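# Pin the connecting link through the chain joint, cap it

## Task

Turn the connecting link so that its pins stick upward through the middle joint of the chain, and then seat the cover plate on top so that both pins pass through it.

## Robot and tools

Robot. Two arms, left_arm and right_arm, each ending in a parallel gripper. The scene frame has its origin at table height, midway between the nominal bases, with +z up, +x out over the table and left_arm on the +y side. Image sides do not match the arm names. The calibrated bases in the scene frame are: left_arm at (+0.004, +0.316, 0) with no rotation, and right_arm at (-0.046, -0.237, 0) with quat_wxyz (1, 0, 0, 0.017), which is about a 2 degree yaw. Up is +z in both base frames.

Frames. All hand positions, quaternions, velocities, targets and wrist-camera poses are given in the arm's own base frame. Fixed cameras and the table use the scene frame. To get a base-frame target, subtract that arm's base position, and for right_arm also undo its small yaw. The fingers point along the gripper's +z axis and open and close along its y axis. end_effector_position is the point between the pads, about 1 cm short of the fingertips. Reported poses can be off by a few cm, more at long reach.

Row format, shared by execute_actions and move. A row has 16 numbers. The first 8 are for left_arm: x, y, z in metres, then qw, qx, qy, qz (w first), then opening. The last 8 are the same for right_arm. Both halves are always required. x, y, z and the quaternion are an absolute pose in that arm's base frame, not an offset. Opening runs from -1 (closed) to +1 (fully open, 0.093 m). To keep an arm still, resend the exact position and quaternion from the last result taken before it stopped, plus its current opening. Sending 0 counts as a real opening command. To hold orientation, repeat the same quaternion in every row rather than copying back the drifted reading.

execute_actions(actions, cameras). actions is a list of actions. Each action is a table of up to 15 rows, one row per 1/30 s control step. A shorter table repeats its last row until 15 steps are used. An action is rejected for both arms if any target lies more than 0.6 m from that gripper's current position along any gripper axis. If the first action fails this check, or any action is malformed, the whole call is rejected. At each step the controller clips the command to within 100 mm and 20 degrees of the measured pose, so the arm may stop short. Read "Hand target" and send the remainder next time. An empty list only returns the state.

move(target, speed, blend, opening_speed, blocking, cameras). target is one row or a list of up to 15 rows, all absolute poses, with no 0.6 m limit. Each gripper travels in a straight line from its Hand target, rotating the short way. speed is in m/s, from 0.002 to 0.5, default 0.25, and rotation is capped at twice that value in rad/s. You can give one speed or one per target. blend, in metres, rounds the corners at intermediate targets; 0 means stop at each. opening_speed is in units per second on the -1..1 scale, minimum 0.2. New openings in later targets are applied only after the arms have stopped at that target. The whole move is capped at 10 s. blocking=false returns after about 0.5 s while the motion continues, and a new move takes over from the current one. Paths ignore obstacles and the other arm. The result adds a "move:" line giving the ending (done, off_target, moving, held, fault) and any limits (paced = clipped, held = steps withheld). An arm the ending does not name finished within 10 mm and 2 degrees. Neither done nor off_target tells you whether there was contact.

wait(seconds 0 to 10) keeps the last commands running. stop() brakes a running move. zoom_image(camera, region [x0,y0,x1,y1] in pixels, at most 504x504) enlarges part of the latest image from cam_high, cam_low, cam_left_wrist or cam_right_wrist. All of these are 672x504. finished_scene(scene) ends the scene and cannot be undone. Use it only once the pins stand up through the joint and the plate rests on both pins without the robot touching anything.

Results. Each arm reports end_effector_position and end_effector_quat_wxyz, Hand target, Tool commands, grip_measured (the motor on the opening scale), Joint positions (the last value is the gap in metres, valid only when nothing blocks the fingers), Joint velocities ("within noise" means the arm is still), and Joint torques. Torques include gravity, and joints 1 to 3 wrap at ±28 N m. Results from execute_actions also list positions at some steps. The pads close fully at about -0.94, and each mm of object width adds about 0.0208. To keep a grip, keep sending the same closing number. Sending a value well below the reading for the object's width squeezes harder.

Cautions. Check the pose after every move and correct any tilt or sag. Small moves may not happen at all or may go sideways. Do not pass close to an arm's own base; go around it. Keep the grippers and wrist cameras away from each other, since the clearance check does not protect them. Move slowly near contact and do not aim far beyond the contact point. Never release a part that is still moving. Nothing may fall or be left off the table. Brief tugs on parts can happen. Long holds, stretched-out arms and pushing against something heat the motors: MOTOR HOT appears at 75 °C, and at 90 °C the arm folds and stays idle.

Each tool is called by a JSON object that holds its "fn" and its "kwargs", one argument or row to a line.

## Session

{"fn": "execute_actions", "kwargs": {
  "actions": []
}}

{"fn": "zoom_image", "kwargs": {
  "camera": "cam_high",
  "region": [200, 180, 480, 504]
}}

{"fn": "zoom_image", "kwargs": {
  "camera": "cam_low",
  "region": [190, 120, 450, 320]
}}

Scene clock: 0.00 s.
left_arm: end_effector_position=(+0.3585, +0.0515, +0.1331) grip_measured=+1.000 end_effector_quat_wxyz=(+0.675, -0.147, +0.715, +0.106) | right_arm: end_effector_position=(+0.3870, +0.0023, +0.1461) grip_measured=+1.000 end_effector_quat_wxyz=(+0.681, +0.010, +0.732, -0.013)
Joint positions: left_arm=[-0.038 1.568 0.201 1.294 -0.396 -0.075 0.093] | right_arm=[0.035 1.54 0.287 1.182 0.066 0 0.093]
Joint velocities: within noise
Joint torques (N m): no reading
Heat: left arm: 29 °C; right arm: 37 °C.
Hand target: left_arm +0.3605, +0.0514, +0.1416; +0.685, -0.149, +0.706, +0.104 | right_arm +0.3877, +0.0023, +0.1473; +0.682, +0.010, +0.731, -0.012
Tool commands: left_gripper/opening=+1.0 right_gripper/opening=+1.0
camera_calibration:
cam_left_wrist: T_world_to_cam=[[0.346513, -0.936014, 0.0616923, -0.0830338], [-0.415676, -0.212175, -0.884418, 0.317544], [0.840917, 0.280818, -0.4626, -0.17298], [0, 0, 0, 1]] pos_world=[0.306229, 0.0382297, 0.205943]
cam_right_wrist: T_world_to_cam=[[-0.045857, -0.998945, 0.00257864, 0.0196591], [-0.496914, 0.0205716, -0.867556, 0.356285], [0.866587, -0.0410648, -0.497333, -0.181183], [0, 0, 0, 1]] pos_world=[0.334955, 0.00486878, 0.218938]

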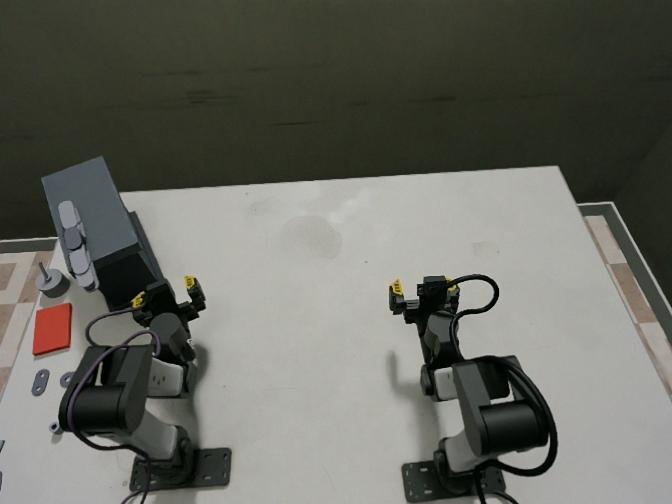

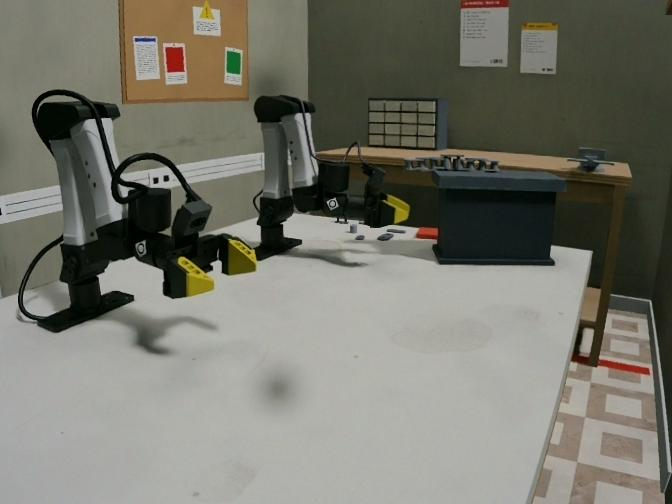

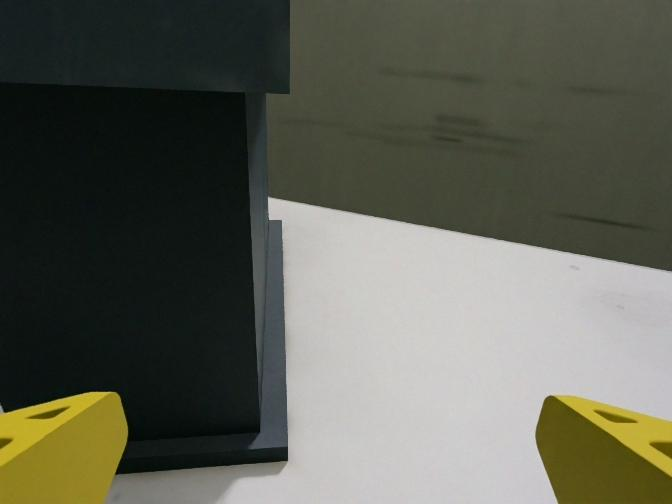

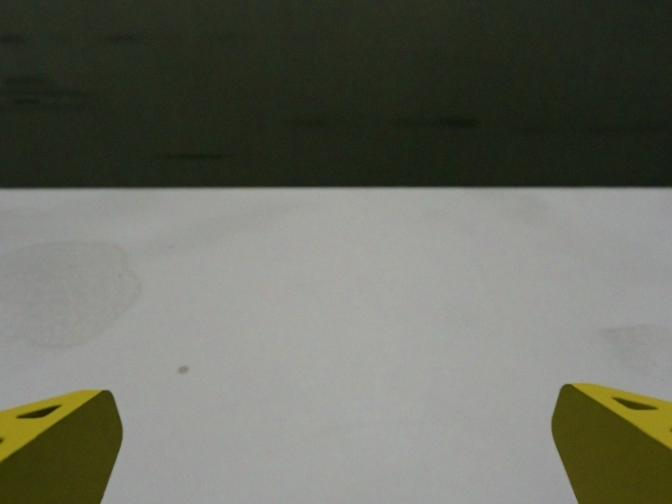

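Scaled by 1.556 from the camera's 672x504 image, which has a finer 960x720 frame.

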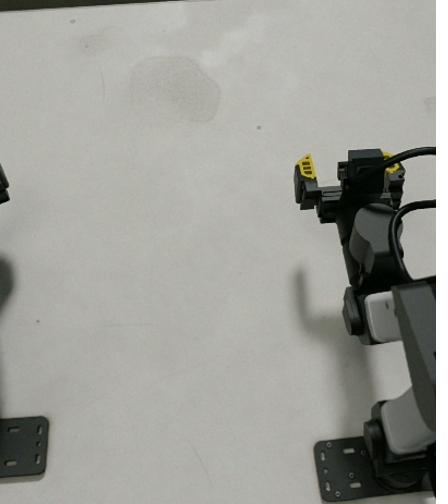

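Scaled by 1.938 from the camera's 672x504 image, which has a finer 960x720 frame.

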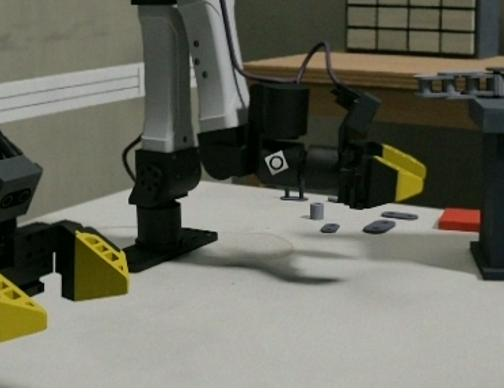

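{"fn": "zoom_image", "kwargs": {
  "camera": "cam_high",
  "region": [0, 140, 210, 504]
}}

{"fn": "zoom_image", "kwargs": {
  "camera": "cam_high",
  "region": [20, 140, 180, 320]
}}

{"fn": "zoom_image", "kwargs": {
  "camera": "cam_low",
  "region": [380, 130, 580, 280]
}}

Scaled by 1.385 from the camera's 672x504 image, which has a finer 960x720 frame.

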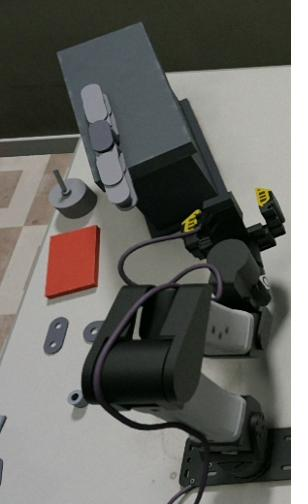

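Scaled by 2.800 from the camera's 672x504 image, which has a finer 960x720 frame.

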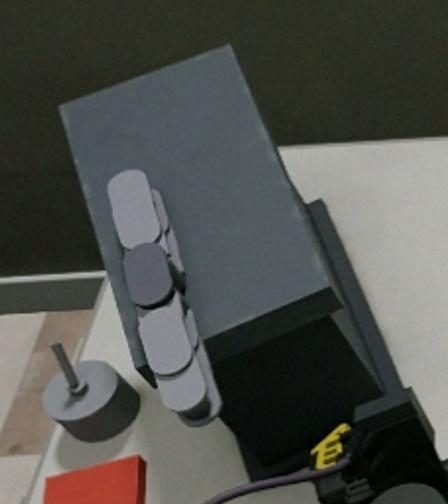

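Scaled by 2.520 from the camera's 672x504 image, which has a finer 960x720 frame.

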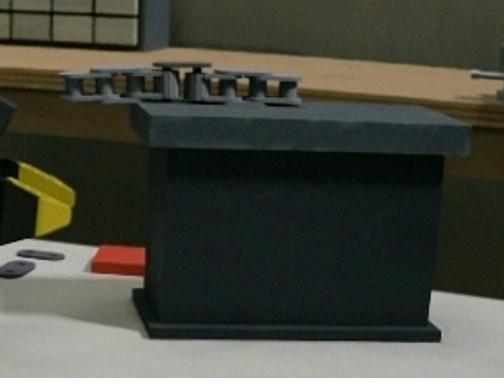

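{"fn": "move", "kwargs": {
  "target": [
    [0.30,0.05,0.30,0.5,-0.16,0.84,0.09,1,0.36,0.0023,0.20,0.60,0.010,0.80,-0.01,1],
    [0.35,0.165,0.36,0.2762,-0.2238,0.9323,0.0663,1,0.36,0.0023,0.20,0.60,0.010,0.80,-0.01,1]
  ],
  "speed": 0.2,
  "blend": [0.03,0]
}}

Scene clock: 45.30 s.
left_arm: end_effector_position=(+0.3478, +0.1645, +0.3551) grip_measured=+1.000 end_effector_quat_wxyz=(+0.282, -0.227, +0.929, +0.073) | right_arm: end_effector_position=(+0.3585, +0.0013, +0.1910) grip_measured=+1.000 end_effector_quat_wxyz=(+0.596, +0.009, +0.803, -0.014)
Joint positions: left_arm=[0.425 1.797 2.384 -1.568 -0.038 -0.043 0.093] | right_arm=[0.035 1.046 0.479 0.274 0.066 0.007 0.093]
Joint velocities: within noise
Joint torques (N m): left_arm=[0.39 -6.63 6.83 1.35 0.13 -0.07] | right_arm=[-0.2 -3.48 10.21 1.9 -0.06 0.08]
Heat: left arm: 35 °C; right arm: 39 °C.
Hand target: left_arm +0.3498, +0.1649, +0.3596; +0.290, -0.223, +0.928, +0.069 | right_arm +0.3599, +0.0023, +0.2000; +0.600, +0.010, +0.800, -0.010
Off the commanded pose: left_arm 0.005 m, 1 deg | right_arm 0.009 m, 1 deg.
joint sent to its limit (left arm) — joint 4 (wrist pitch), lower limit. The joint targets still meet the commanded pose.
move: done
camera_calibration:
cam_left_wrist: T_world_to_cam=[[0.469771, -0.882755, 0.00763404, -0.0196039], [-0.868575, -0.463736, -0.17472, 0.48029], [0.157775, 0.0754478, -0.984589, 0.363714], [0, 0, 0, 1]] pos_world=[0.368992, 0.177981, 0.442175]
cam_right_wrist: T_world_to_cam=[[-0.0454061, -0.99888, 0.0133048, 0.0150408], [-0.675456, 0.0208862, -0.737105, 0.42021], [0.736001, -0.0424559, -0.675648, -0.0533565], [0, 0, 0, 1]] pos_world=[0.323786, 0.00398204, 0.273488]

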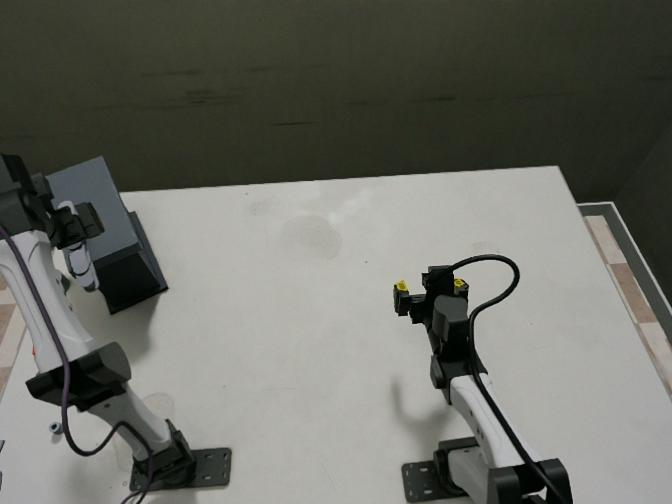

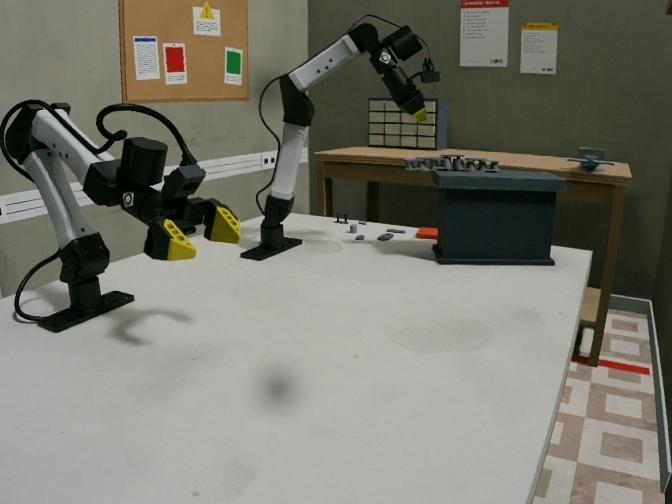

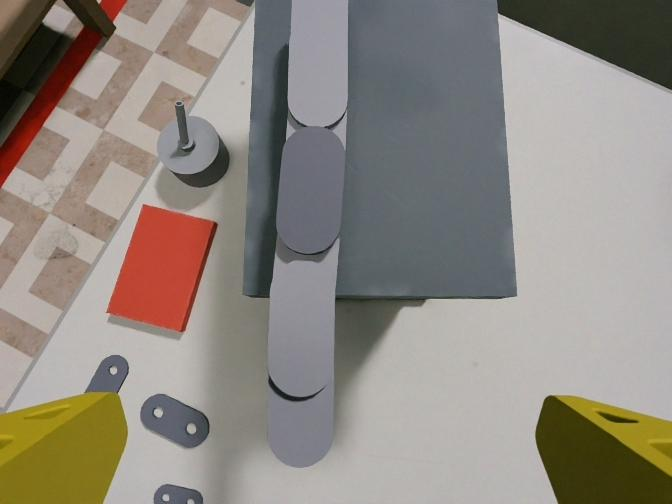

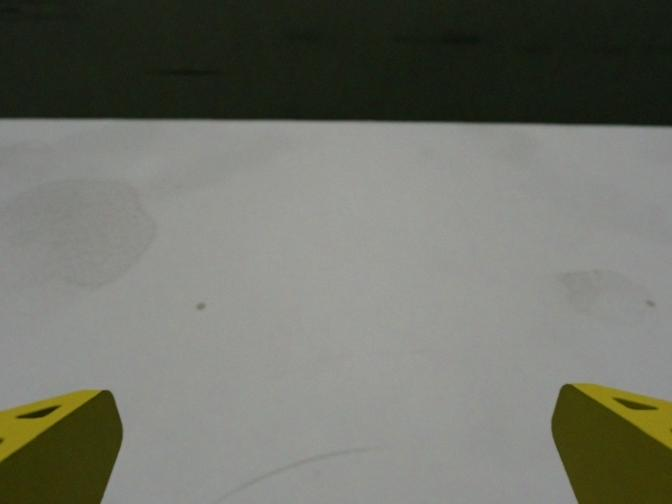

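{"fn": "move", "kwargs": {
  "target": [
    [0.328,0.170,0.30,0.2355,-0.2216,0.9447,0.0552,0.3,0.36,0.0023,0.20,0.60,0.010,0.80,-0.01,1],
    [0.330,0.171,0.25,0.2355,-0.2216,0.9447,0.0552,0.3,0.36,0.0023,0.20,0.60,0.010,0.80,-0.01,1]
  ],
  "speed": [0.15,0.08],
  "cameras": ["cam_left_wrist","cam_low"]
}}

Scene clock: 69.87 s.
left_arm: end_effector_position=(+0.3309, +0.1716, +0.2385) grip_measured=+0.302 end_effector_quat_wxyz=(+0.212, -0.226, +0.949, +0.055) | right_arm: end_effector_position=(+0.3585, +0.0013, +0.1910) grip_measured=+1.000 end_effector_quat_wxyz=(+0.596, +0.009, +0.803, -0.014)
Joint positions: left_arm=[0.476 1.609 1.693 -1.213 -0.006 0.01 0.06] | right_arm=[0.035 1.046 0.479 0.274 0.066 0.007 0.093]
Joint velocities: within noise
Joint torques (N m): left_arm=[0.53 -10.77 5.19 1.38 0.15 -0.07] | right_arm=[0.01 -3.38 10.18 1.94 -0.04 0.06]
Heat: left arm: 35 °C; right arm: 43 °C.
Hand target: left_arm +0.3299, +0.1709, +0.2501; +0.235, -0.221, +0.945, +0.055 | right_arm +0.3599, +0.0023, +0.2000; +0.600, +0.010, +0.800, -0.010
Off the commanded pose: left_arm 0.012 m, 3 deg | right_arm 0.009 m, 1 deg.
move: off_target (left_arm)
camera_calibration:
cam_left_wrist: T_world_to_cam=[[0.460492, -0.887652, 0.00454755, 0.0000666348], [-0.887303, -0.460445, -0.0261544, 0.41875], [0.0253099, 0.00800883, -0.999648, 0.310076], [0, 0, 0, 1]] pos_world=[0.36368, 0.190387, 0.320918]
Images, in order (width x height): cam_low 672x504, cam_left_wrist 672x504.

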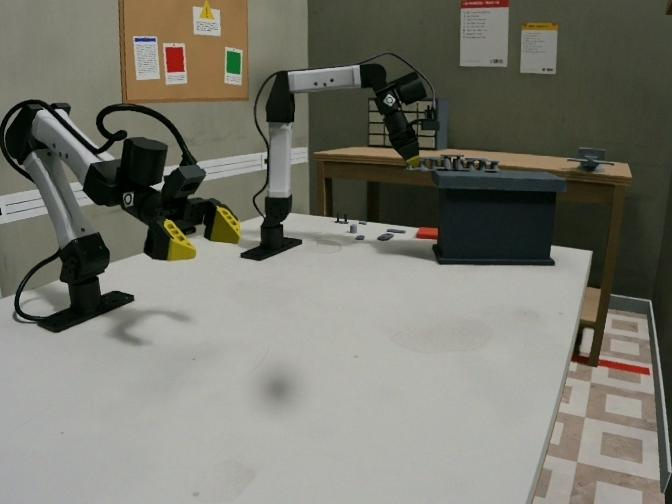

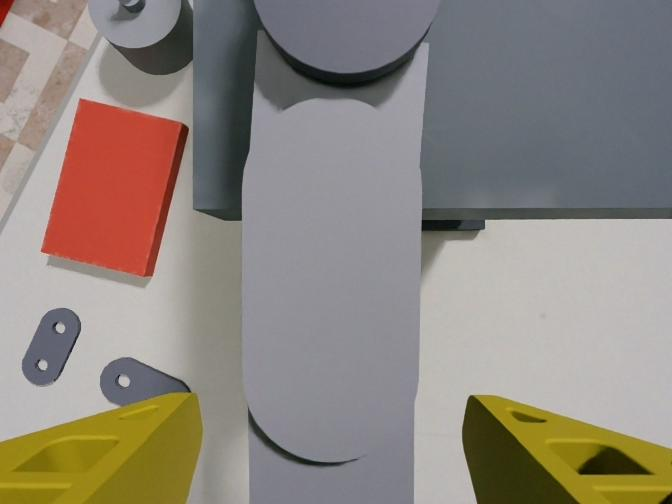

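{"fn": "move", "kwargs": {
  "target": [
    [0.330,0.171,0.254,0.2355,-0.2216,0.9447,0.0552,0.3,0.36,0.0023,0.20,0.60,0.010,0.80,-0.01,1],
    [0.330,0.171,0.254,0.2355,-0.2216,0.9447,0.0552,-0.6,0.36,0.0023,0.20,0.60,0.010,0.80,-0.01,1],
    [0.363,0.187,0.254,0.2355,-0.2216,0.9447,0.0552,-0.6,0.36,0.0023,0.20,0.60,0.010,0.80,-0.01,1]
  ],
  "speed": [0.05,0.05,0.05],
  "opening_speed": 1.0,
  "cameras": ["cam_left_wrist","cam_low"]
}}

Scene clock: 78.67 s.
left_arm: end_effector_position=(+0.3508, +0.1816, +0.2409) grip_measured=-0.461 end_effector_quat_wxyz=(+0.206, -0.226, +0.951, +0.054) | right_arm: end_effector_position=(+0.3585, +0.0013, +0.1909) grip_measured=+1.000 end_effector_quat_wxyz=(+0.596, +0.009, +0.803, -0.014)
Joint positions: left_arm=[0.476 1.712 1.821 -1.25 -0.005 0.011 0.023] | right_arm=[0.035 1.046 0.479 0.273 0.066 0.007 0.093]
Joint velocities: within noise
Joint torques (N m): left_arm=[0.21 -7.19 9.2 1.46 0.12 -0.11] | right_arm=[-0.2 -3.33 10.29 2 -0.06 0.05]
Heat: left arm: 36 °C; right arm: 44 °C.
Hand target: left_arm +0.3622, +0.1866, +0.2542; +0.236, -0.221, +0.945, +0.055 | right_arm +0.3599, +0.0023, +0.2000; +0.600, +0.010, +0.800, -0.010
Off the commanded pose: left_arm 0.019 m, 3 deg | right_arm 0.009 m, 1 deg.
move: off_target (left_arm); target 2's new opening was sent with left_arm's hand 0.015 m and 3 deg from that target
camera_calibration:
cam_left_wrist: T_world_to_cam=[[0.459499, -0.888163, 0.00523426, 0.0000719954], [-0.888049, -0.459525, -0.0143251, 0.438321], [0.0151283, 0.00193411, -0.999884, 0.316583], [0, 0, 0, 1]] pos_world=[0.384429, 0.200871, 0.322825]
Images, in order (width x height): cam_low 672x504, cam_left_wrist 672x504.

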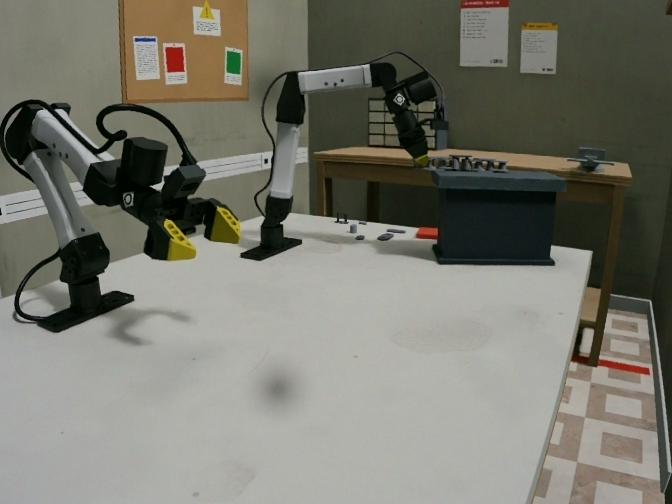

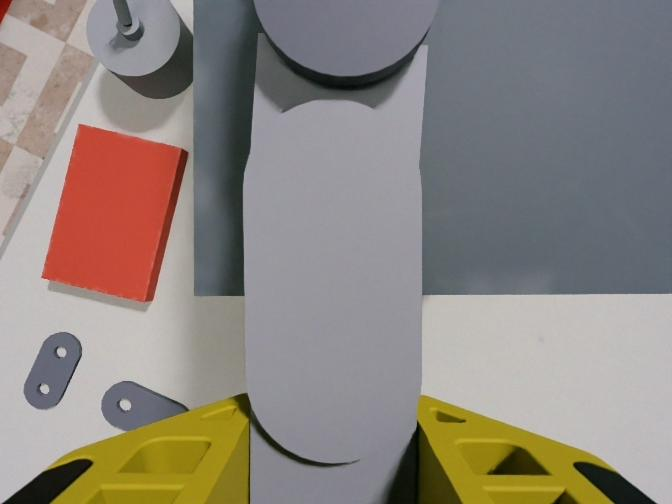

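{"fn": "execute_actions", "kwargs": {
  "actions": []
}}

Scene clock: 121.53 s.
left_arm: end_effector_position=(+0.3508, +0.1816, +0.2409) grip_measured=-0.461 end_effector_quat_wxyz=(+0.206, -0.226, +0.951, +0.054) | right_arm: end_effector_position=(+0.3585, +0.0013, +0.1909) grip_measured=+1.000 end_effector_quat_wxyz=(+0.596, +0.009, +0.803, -0.014)
Joint positions: left_arm=[0.476 1.712 1.821 -1.25 -0.005 0.011 0.023] | right_arm=[0.035 1.046 0.479 0.273 0.066 0.007 0.093]
Joint velocities: within noise
Joint torques (N m): left_arm=[0.2 -7.25 9.11 1.44 0.13 -0.1] | right_arm=[-0.28 -3.47 10.17 1.96 -0.05 0.06]
Heat: left arm: 39 °C; right arm: 47 °C.
Hand target: left_arm +0.3622, +0.1866, +0.2542; +0.236, -0.221, +0.945, +0.055 | right_arm +0.3599, +0.0023, +0.2000; +0.600, +0.010, +0.800, -0.010
Tool commands: left_gripper/opening=-0.6 right_gripper/opening=+1.0
Off the commanded pose: left_arm 0.019 m, 3 deg | right_arm 0.009 m, 1 deg.
camera_calibration:
cam_left_wrist: T_world_to_cam=[[0.459499, -0.888163, 0.00523426, 0.0000719954], [-0.888049, -0.459525, -0.0143251, 0.438321], [0.0151283, 0.00193411, -0.999884, 0.316583], [0, 0, 0, 1]] pos_world=[0.384429, 0.200871, 0.322825]
cam_right_wrist: T_world_to_cam=[[-0.045396, -0.99888, 0.0133658, 0.0150235], [-0.676018, 0.0208667, -0.73659, 0.420146], [0.735486, -0.0424738, -0.676208, -0.053145], [0, 0, 0, 1]] pos_world=[0.323796, 0.00398237, 0.273338]

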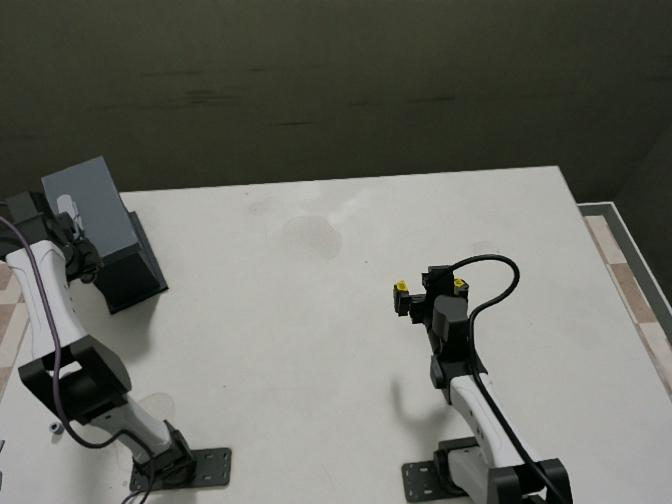

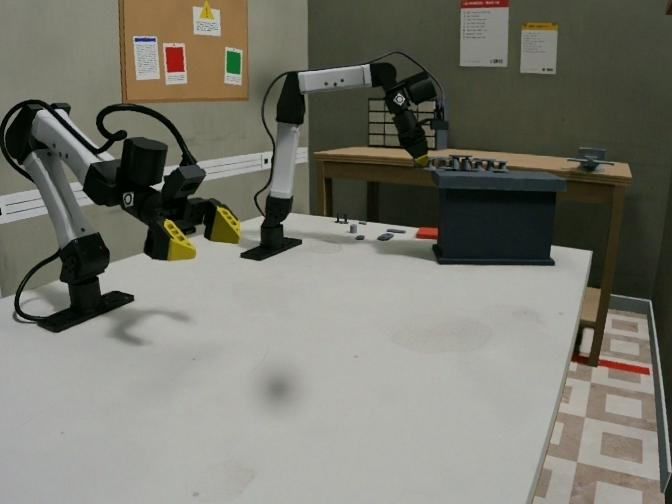

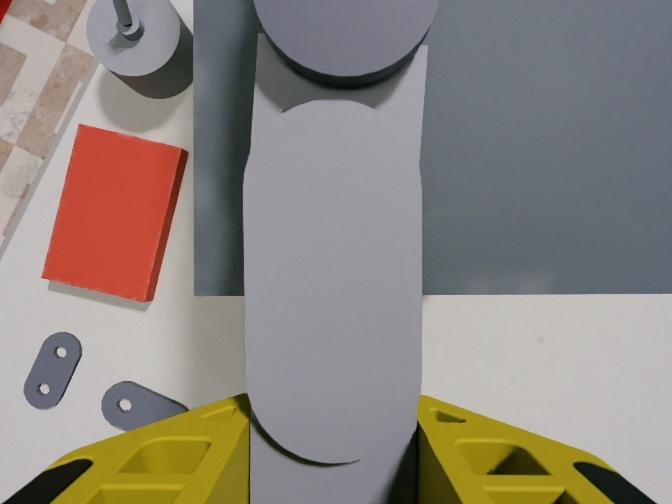

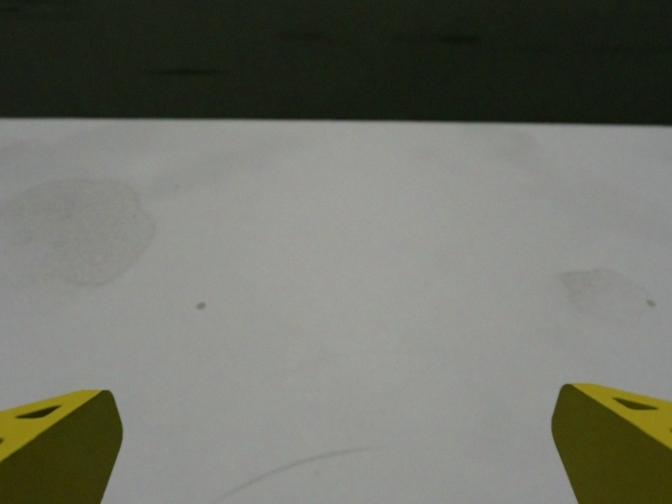

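{"fn": "move", "kwargs": {
  "target": [0.373,0.192,0.256,0.2355,-0.2216,0.9447,0.0552,-0.6,0.36,0.0023,0.20,0.60,0.01,0.80,-0.01,1.0],
  "speed": 0.03,
  "cameras": ["cam_left_wrist","cam_low"]
}}

Scene clock: 126.00 s.
left_arm: end_effector_position=(+0.3599, +0.1863, +0.2417) grip_measured=-0.461 end_effector_quat_wxyz=(+0.203, -0.226, +0.951, +0.053) | right_arm: end_effector_position=(+0.3585, +0.0013, +0.1909) grip_measured=+1.000 end_effector_quat_wxyz=(+0.596, +0.009, +0.803, -0.014)
Joint positions: left_arm=[0.476 1.762 1.887 -1.273 -0.005 0.011 0.023] | right_arm=[0.035 1.046 0.479 0.273 0.066 0.007 0.093]
Joint velocities: within noise
Joint torques (N m): left_arm=[0.14 -7.76 9.18 1.46 0.13 -0.11] | right_arm=[-0.09 -3.18 10.33 2.02 -0.02 0.09]
Heat: left arm: 40 °C; right arm: 48 °C.
Hand target: left_arm +0.3721, +0.1915, +0.2563; +0.236, -0.221, +0.945, +0.055 | right_arm +0.3599, +0.0023, +0.2000; +0.600, +0.010, +0.800, -0.010
Off the commanded pose: left_arm 0.020 m, 4 deg | right_arm 0.009 m, 1 deg.
move: off_target (left_arm)
camera_calibration:
cam_left_wrist: T_world_to_cam=[[0.459531, -0.888146, 0.00522118, 0.0000370877], [-0.888116, -0.459559, -0.00745902, 0.446917], [0.00902414, -0.00120936, -0.999959, 0.320047], [0, 0, 0, 1]] pos_world=[0.394009, 0.205805, 0.323367]
Images, in order (width x height): cam_low 672x504, cam_left_wrist 672x504.

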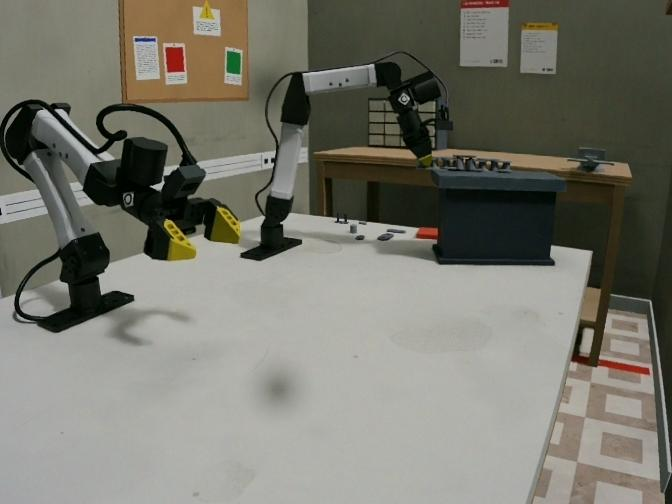

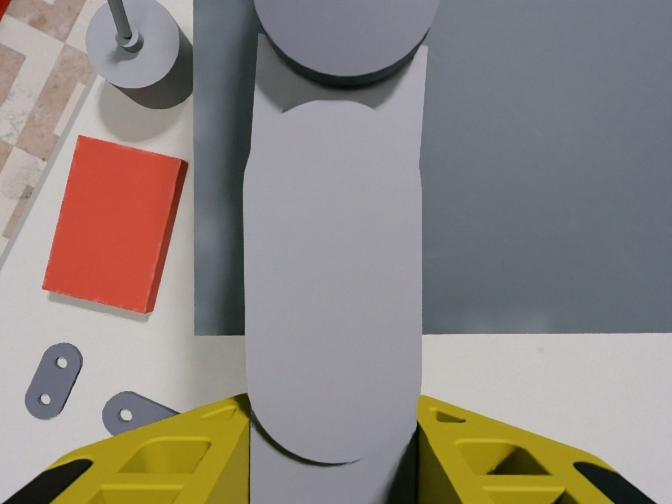

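{"fn": "move", "kwargs": {
  "target": [
    [0.370,0.190,0.252,0.2355,-0.2216,0.9447,0.0552,-0.15,0.36,0.0023,0.20,0.60,0.01,0.80,-0.01,1.0],
    [0.360,0.186,0.32,0.2355,-0.2216,0.9447,0.0552,-0.15,0.36,0.0023,0.20,0.60,0.01,0.80,-0.01,1.0]
  ],
  "speed": 0.06,
  "opening_speed": 0.8
}}

{"fn": "move", "kwargs": {
  "target": [0.385,0.198,0.34,0.2355,-0.2216,0.9447,0.0552,-0.15,0.36,0.0023,0.20,0.60,0.01,0.80,-0.01,1.0],
  "speed": 0.1
}}

Scene clock: 134.87 s.
left_arm: end_effector_position=(+0.3570, +0.1848, +0.3171) grip_measured=-0.152 end_effector_quat_wxyz=(+0.232, -0.224, +0.945, +0.060) | right_arm: end_effector_position=(+0.3584, +0.0013, +0.1908) grip_measured=+1.000 end_effector_quat_wxyz=(+0.596, +0.009, +0.803, -0.014)
Joint positions: left_arm=[0.476 1.877 2.357 -1.567 -0.005 0.011 0.038] | right_arm=[0.035 1.046 0.479 0.273 0.066 0.007 0.093]
Joint velocities: within noise
Joint torques (N m): left_arm=[0.34 -7.3 7.12 1.2 0.14 -0.09] | right_arm=[-0.25 -3.32 10.3 2 -0.03 0.08]
Heat: left arm: 41 °C; right arm: 48 °C.
Hand target: left_arm +0.3599, +0.1859, +0.3200; +0.239, -0.221, +0.944, +0.056 | right_arm +0.3598, +0.0023, +0.1999; +0.600, +0.010, +0.800, -0.010
Off the commanded pose: left_arm 0.004 m, 1 deg | right_arm 0.009 m, 1 deg.
joint sent to its limit (left arm) — joint 4 (wrist pitch), lower limit. The joint targets still meet the commanded pose.
move: done
camera_calibration:
cam_left_wrist: T_world_to_cam=[[0.459243, -0.888295, 0.00532942, -0.000254178], [-0.886033, -0.458486, -0.0688221, 0.462715], [0.0635778, 0.026884, -0.997615, 0.370032], [0, 0, 0, 1]] pos_world=[0.386571, 0.201975, 0.400995]
cam_right_wrist: T_world_to_cam=[[-0.0453909, -0.998879, 0.0133964, 0.0150149], [-0.676298, 0.020857, -0.736332, 0.420115], [0.735228, -0.0424827, -0.676487, -0.0530393], [0, 0, 0, 1]] pos_world=[0.323801, 0.00398254, 0.273263]

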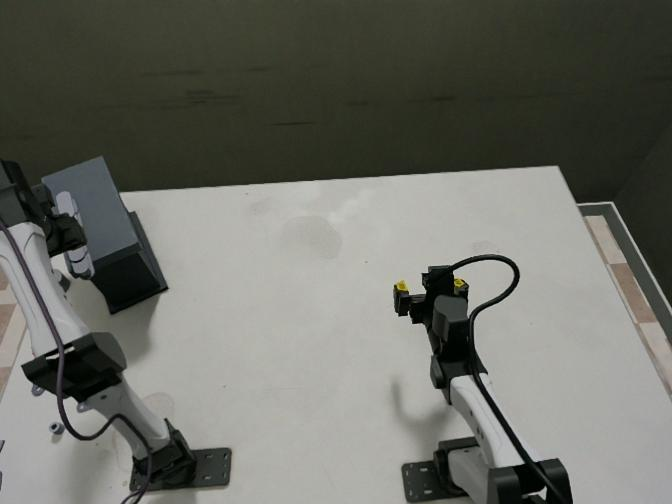

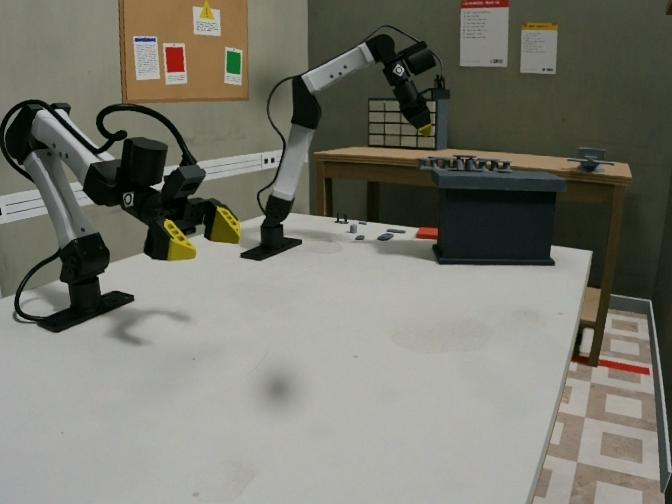

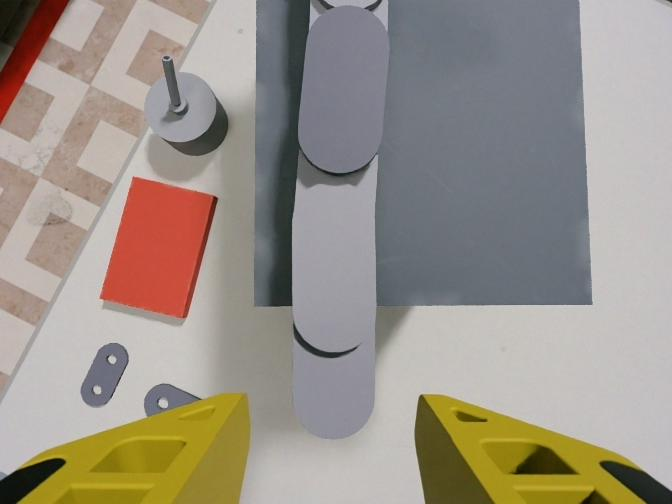

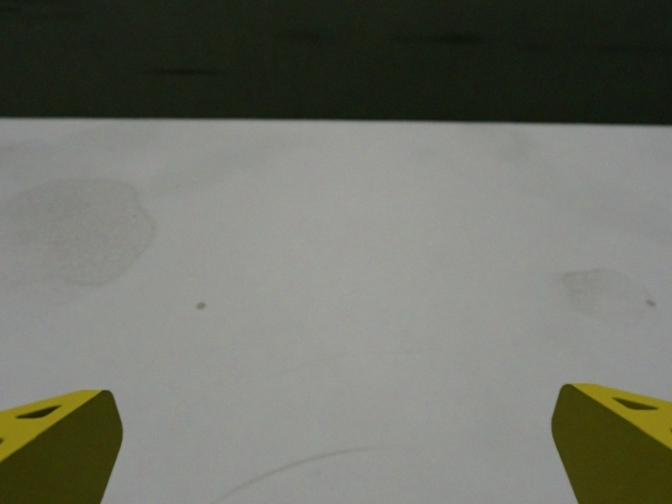

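Scene clock: 135.70 s.
left_arm: end_effector_position=(+0.3804, +0.1969, +0.3364) grip_measured=-0.152 end_effector_quat_wxyz=(+0.274, -0.222, +0.933, +0.070) | right_arm: end_effector_position=(+0.3584, +0.0013, +0.1908) grip_measured=+1.000 end_effector_quat_wxyz=(+0.596, +0.009, +0.803, -0.014)
Joint positions: left_arm=[0.476 1.976 2.553 -1.574 -0.005 0.011 0.038] | right_arm=[0.035 1.046 0.479 0.273 0.066 0.007 0.093]
Joint velocities: within noise
Joint torques (N m): left_arm=[0.06 -7.8 6.9 1.42 0.12 -0.12] | right_arm=[-0.32 -3.37 10.39 1.99 -0.05 0.02]
Heat: left arm: 41 °C; right arm: 48 °C.
Hand target: left_arm +0.3847, +0.1978, +0.3395; +0.283, -0.218, +0.931, +0.067 | right_arm +0.3598, +0.0023, +0.1999; +0.600, +0.010, +0.800, -0.010
Off the commanded pose: left_arm 0.006 m, 5 deg | right_arm 0.009 m, 1 deg.
joint read past its limit (left arm) — joint 4 (wrist pitch), lower limit.
joint sent to its limit (left arm) — joint 4 (wrist pitch), lower limit. The joint targets are off in orientation, not in position.
move: off_target (left_arm)
camera_calibration:
cam_left_wrist: T_world_to_cam=[[0.458813, -0.888516, 0.00545123, -0.000233312], [-0.876993, -0.453831, -0.15786, 0.515956], [0.142735, 0.0676475, -0.987446, 0.345954], [0, 0, 0, 1]] pos_world=[0.403217, 0.210547, 0.423061]
cam_right_wrist: T_world_to_cam=[[-0.0453909, -0.998879, 0.0133964, 0.0150149], [-0.676298, 0.020857, -0.736332, 0.420115], [0.735228, -0.0424827, -0.676487, -0.0530393], [0, 0, 0, 1]] pos_world=[0.323801, 0.00398254, 0.273263]

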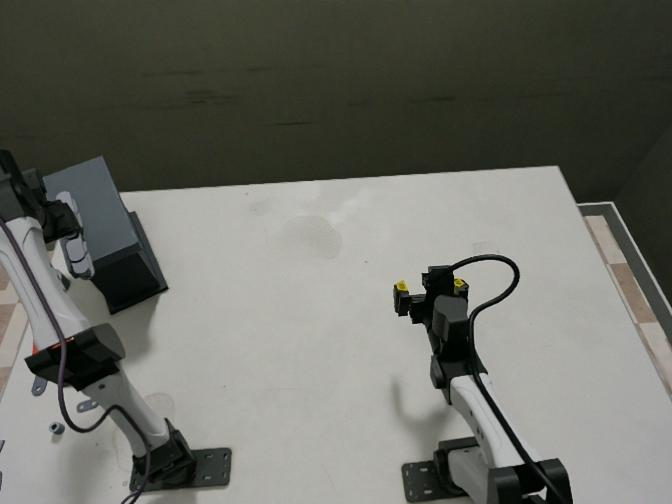

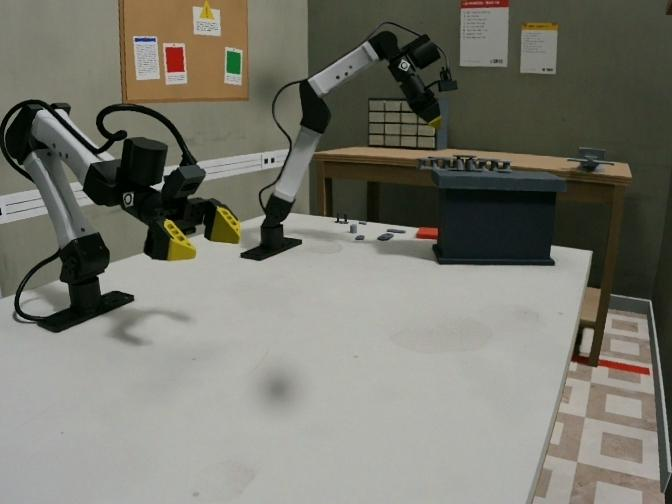

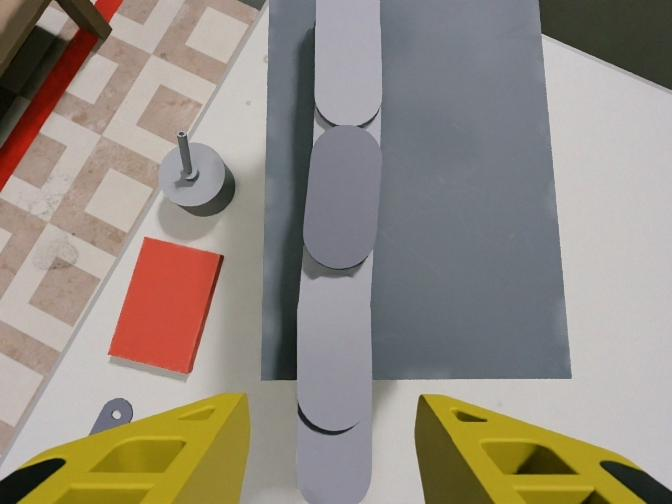

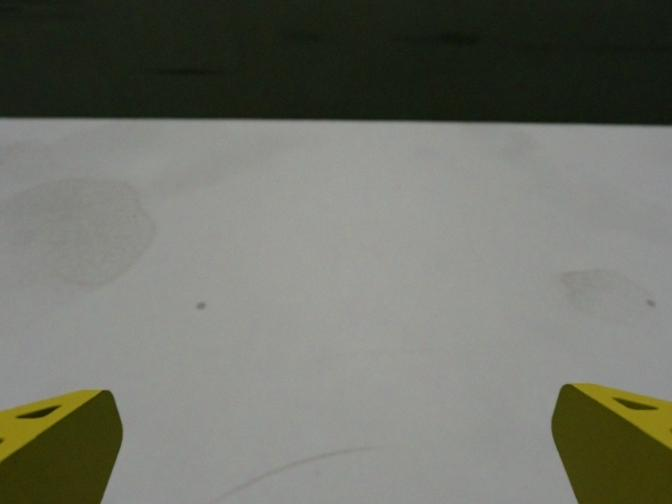

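{"fn": "move", "kwargs": {
  "target": [0.454,0.232,0.33,0.2698,-0.1957,0.9411,0.0561,0.0,0.36,0.0023,0.20,0.60,0.01,0.80,-0.01,1.0],
  "speed": 0.12,
  "cameras": ["cam_left_wrist"]
}}

Scene clock: 171.17 s.
left_arm: end_effector_position=(+0.4484, +0.2264, +0.3225) grip_measured=-0.002 end_effector_quat_wxyz=(+0.326, -0.196, +0.922, +0.076) | right_arm: end_effector_position=(+0.3584, +0.0013, +0.1908) grip_measured=+1.000 end_effector_quat_wxyz=(+0.596, +0.009, +0.803, -0.014)
Joint positions: left_arm=[0.476 2.233 2.839 -1.494 0.024 0.048 0.045] | right_arm=[0.035 1.046 0.479 0.273 0.066 0.007 0.093]
Joint velocities: within noise
Joint torques (N m): left_arm=[0.84 -10.13 6.98 1.78 0.17 -0.06] | right_arm=[-0.36 -3.36 10.28 2.03 -0.05 0.05]
Heat: left arm: 37 °C; right arm: 49 °C.
Hand target: left_arm +0.4531, +0.2315, +0.3295; +0.345, -0.192, +0.916, +0.077 | right_arm +0.3599, +0.0023, +0.2000; +0.600, +0.010, +0.800, -0.010
Off the commanded pose: left_arm 0.011 m, 7 deg | right_arm 0.009 m, 1 deg.
elbow stopped short (left arm): the move would have taken joint 3 (elbow) straighter than the controller allows.
move: off_target (left_arm)
camera_calibration:
cam_left_wrist: T_world_to_cam=[[0.415701, -0.909493, 0.00390742, 0.0195231], [-0.876708, -0.401852, -0.264381, 0.609289], [0.242023, 0.106478, -0.96441, 0.259798], [0, 0, 0, 1]] pos_world=[0.463176, 0.234938, 0.41156]
Images, in order (width x height): cam_left_wrist 672x504.

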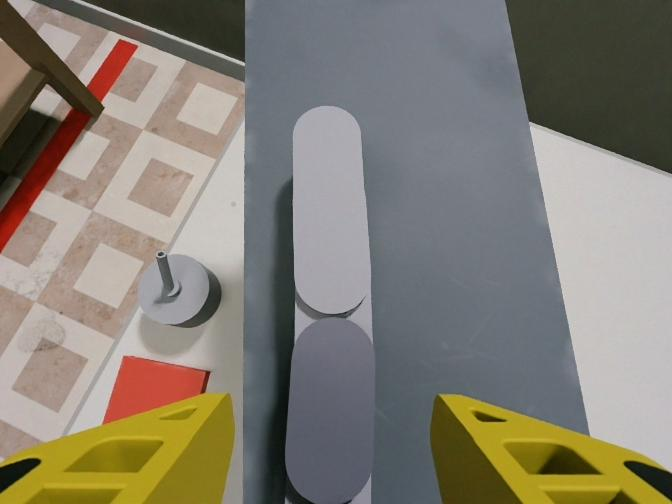

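{"fn": "move", "kwargs": {
  "target": [
    [0.4556,0.2328,0.29,0.2698,-0.1957,0.9411,0.0561,0.0,0.36,0.0023,0.20,0.60,0.01,0.80,-0.01,1.0],
    [0.4556,0.2328,0.262,0.2698,-0.1957,0.9411,0.0561,0.0,0.36,0.0023,0.20,0.60,0.01,0.80,-0.01,1.0]
  ],
  "speed": 0.06,
  "cameras": ["cam_left_wrist","cam_low"]
}}

Scene clock: 184.70 s.
left_arm: end_effector_position=(+0.4591, +0.2328, +0.2347) grip_measured=-0.002 end_effector_quat_wxyz=(+0.236, -0.200, +0.950, +0.052) | right_arm: end_effector_position=(+0.3584, +0.0013, +0.1908) grip_measured=+1.000 end_effector_quat_wxyz=(+0.596, +0.009, +0.803, -0.014)
Joint positions: left_arm=[0.477 2.243 2.539 -1.379 0.025 0.056 0.045] | right_arm=[0.035 1.046 0.479 0.273 0.066 0.007 0.093]
Joint velocities: within noise
Joint torques (N m): left_arm=[0.61 -17.92 4.83 1.46 0.15 -0.08] | right_arm=[-0.39 -3.3 10.48 2.02 -0.04 0.02]
Heat: left arm: 40 °C; right arm: 50 °C.
Hand target: left_arm +0.4552, +0.2325, +0.2617; +0.269, -0.196, +0.941, +0.056 | right_arm +0.3599, +0.0023, +0.2000; +0.600, +0.010, +0.800, -0.010
Off the commanded pose: left_arm 0.027 m, 4 deg | right_arm 0.009 m, 1 deg.
elbow stopped short (left arm): the move would have taken joint 3 (elbow) straighter than the controller allows.
move: off_target (left_arm)
camera_calibration:
cam_left_wrist: T_world_to_cam=[[0.412601, -0.910851, 0.0105319, 0.0214199], [-0.908193, -0.412234, -0.0724415, 0.569804], [0.070325, 0.0203244, -0.997317, 0.278464], [0, 0, 0, 1]] pos_world=[0.489071, 0.248743, 0.318768]
Images, in order (width x height): cam_low 672x504, cam_left_wrist 672x504.

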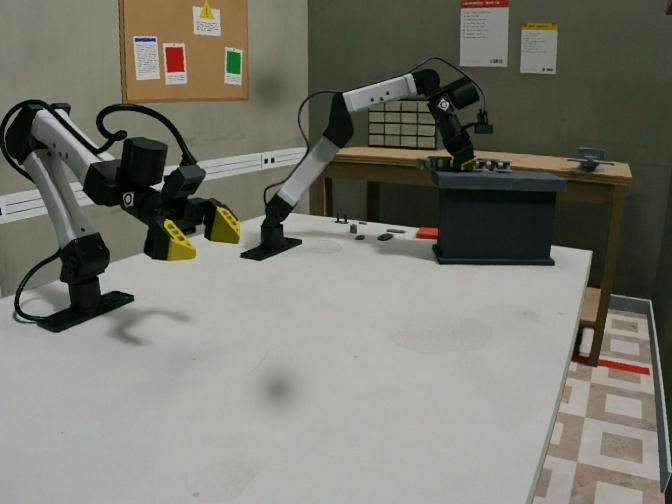

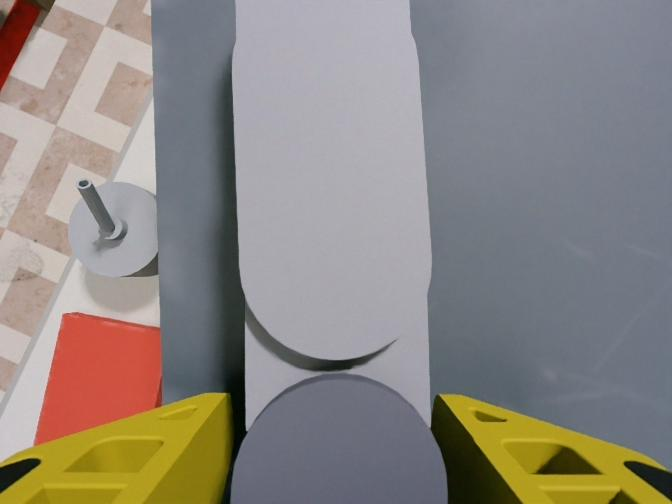

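{"fn": "move", "kwargs": {
  "target": [0.4535,0.2322,0.285,0.2698,-0.1957,0.9411,0.0561,0.0,0.36,0.0023,0.20,0.60,0.01,0.80,-0.01,1.0],
  "speed": 0.06,
  "cameras": ["cam_left_wrist"]
}}

Scene clock: 190.87 s.
left_arm: end_effector_position=(+0.4522, +0.2292, +0.2821) grip_measured=-0.002 end_effector_quat_wxyz=(+0.273, -0.197, +0.939, +0.062) | right_arm: end_effector_position=(+0.3584, +0.0013, +0.1908) grip_measured=+1.000 end_effector_quat_wxyz=(+0.596, +0.009, +0.803, -0.014)
Joint positions: left_arm=[0.477 2.303 2.839 -1.539 0.025 0.056 0.045] | right_arm=[0.035 1.046 0.479 0.273 0.066 0.007 0.093]
Joint velocities: within noise
Joint torques (N m): left_arm=[0.77 -10.81 7.08 1.37 0.17 -0.08] | right_arm=[-0.38 -3.04 10.26 2.02 -0.06 0.04]
Heat: left arm: 45 °C; right arm: 50 °C.
Hand target: left_arm +0.4531, +0.2320, +0.2847; +0.281, -0.195, +0.938, +0.059 | right_arm +0.3599, +0.0023, +0.2000; +0.600, +0.010, +0.800, -0.010
Off the commanded pose: left_arm 0.004 m, 1 deg | right_arm 0.009 m, 1 deg.
elbow stopped short (left arm): the move would have taken joint 3 (elbow) straighter than the controller allows.
move: done
camera_calibration:
cam_left_wrist: T_world_to_cam=[[0.411811, -0.911245, 0.00662998, 0.0219969], [-0.900217, -0.407935, -0.152311, 0.583375], [0.141497, 0.0567548, -0.98831, 0.283212], [0, 0, 0, 1]] pos_world=[0.476032, 0.24195, 0.36861]
Images, in order (width x height): cam_left_wrist 672x504.

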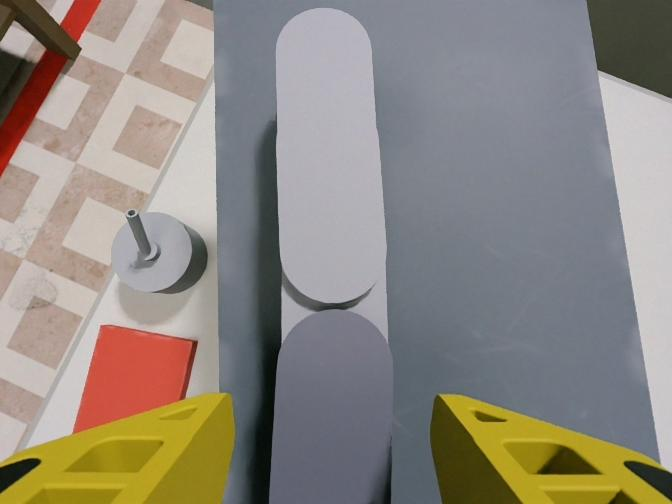

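{"fn": "move", "kwargs": {
  "target": [0.4535,0.2317,0.272,0.2698,-0.1957,0.9411,0.0561,0.0,0.36,0.0023,0.20,0.60,0.01,0.80,-0.01,1.0],
  "speed": 0.04,
  "cameras": ["cam_left_wrist"]
}}

Scene clock: 197.13 s.
left_arm: end_effector_position=(+0.4578, +0.2321, +0.2425) grip_measured=-0.002 end_effector_quat_wxyz=(+0.233, -0.200, +0.950, +0.051) | right_arm: end_effector_position=(+0.3584, +0.0013, +0.1908) grip_measured=+1.000 end_effector_quat_wxyz=(+0.596, +0.009, +0.803, -0.014)
Joint positions: left_arm=[0.477 2.303 2.688 -1.475 0.025 0.056 0.045] | right_arm=[0.035 1.046 0.479 0.273 0.066 0.007 0.093]
Joint velocities: within noise
Joint torques (N m): left_arm=[0.62 -18.52 4.57 1.45 0.16 -0.08] | right_arm=[-0.39 -3.47 10.19 1.98 -0.03 0.05]
Heat: left arm: 46 °C; right arm: 50 °C.
Hand target: left_arm +0.4530, +0.2313, +0.2717; +0.268, -0.196, +0.942, +0.056 | right_arm +0.3599, +0.0023, +0.2000; +0.600, +0.010, +0.800, -0.010
Off the commanded pose: left_arm 0.030 m, 4 deg | right_arm 0.009 m, 1 deg.
move: off_target (left_arm)
camera_calibration:
cam_left_wrist: T_world_to_cam=[[0.4125, -0.910889, 0.0112073, 0.0210852], [-0.908654, -0.4123, -0.0659979, 0.567497], [0.0647375, 0.0170406, -0.997757, 0.289711], [0, 0, 0, 1]] pos_world=[0.488206, 0.248248, 0.326279]
Images, in order (width x height): cam_left_wrist 672x504.

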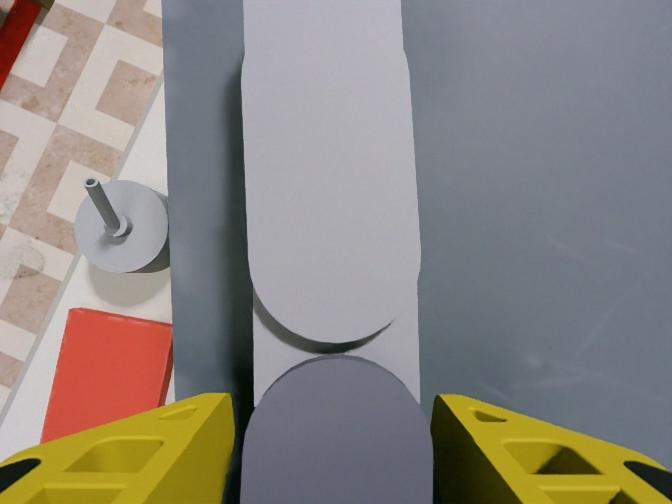

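{"fn": "move", "kwargs": {
  "target": [0.4535,0.2325,0.279,0.2698,-0.1957,0.9411,0.0561,0.0,0.36,0.0023,0.20,0.60,0.01,0.80,-0.01,1.0],
  "speed": 0.04,
  "cameras": []
}}

Scene clock: 205.83 s.
left_arm: end_effector_position=(+0.4524, +0.2293, +0.2761) grip_measured=-0.002 end_effector_quat_wxyz=(+0.266, -0.198, +0.942, +0.060) | right_arm: end_effector_position=(+0.3584, +0.0013, +0.1908) grip_measured=+1.000 end_effector_quat_wxyz=(+0.596, +0.009, +0.803, -0.014)
Joint positions: left_arm=[0.477 2.303 2.818 -1.534 0.025 0.056 0.045] | right_arm=[0.035 1.046 0.479 0.273 0.066 0.007 0.093]
Joint velocities: within noise
Joint torques (N m): left_arm=[0.83 -10.89 7.15 1.34 0.17 -0.07] | right_arm=[-0.21 -3.37 10.32 2.02 -0.03 0.07]
Heat: left arm: 52 °C; right arm: 50 °C.
Hand target: left_arm +0.4532, +0.2324, +0.2789; +0.273, -0.196, +0.940, +0.057 | right_arm +0.3599, +0.0023, +0.2000; +0.600, +0.010, +0.800, -0.010
Off the commanded pose: left_arm 0.004 m, 1 deg | right_arm 0.009 m, 1 deg.
move: done
No camera images: "cameras" was empty.


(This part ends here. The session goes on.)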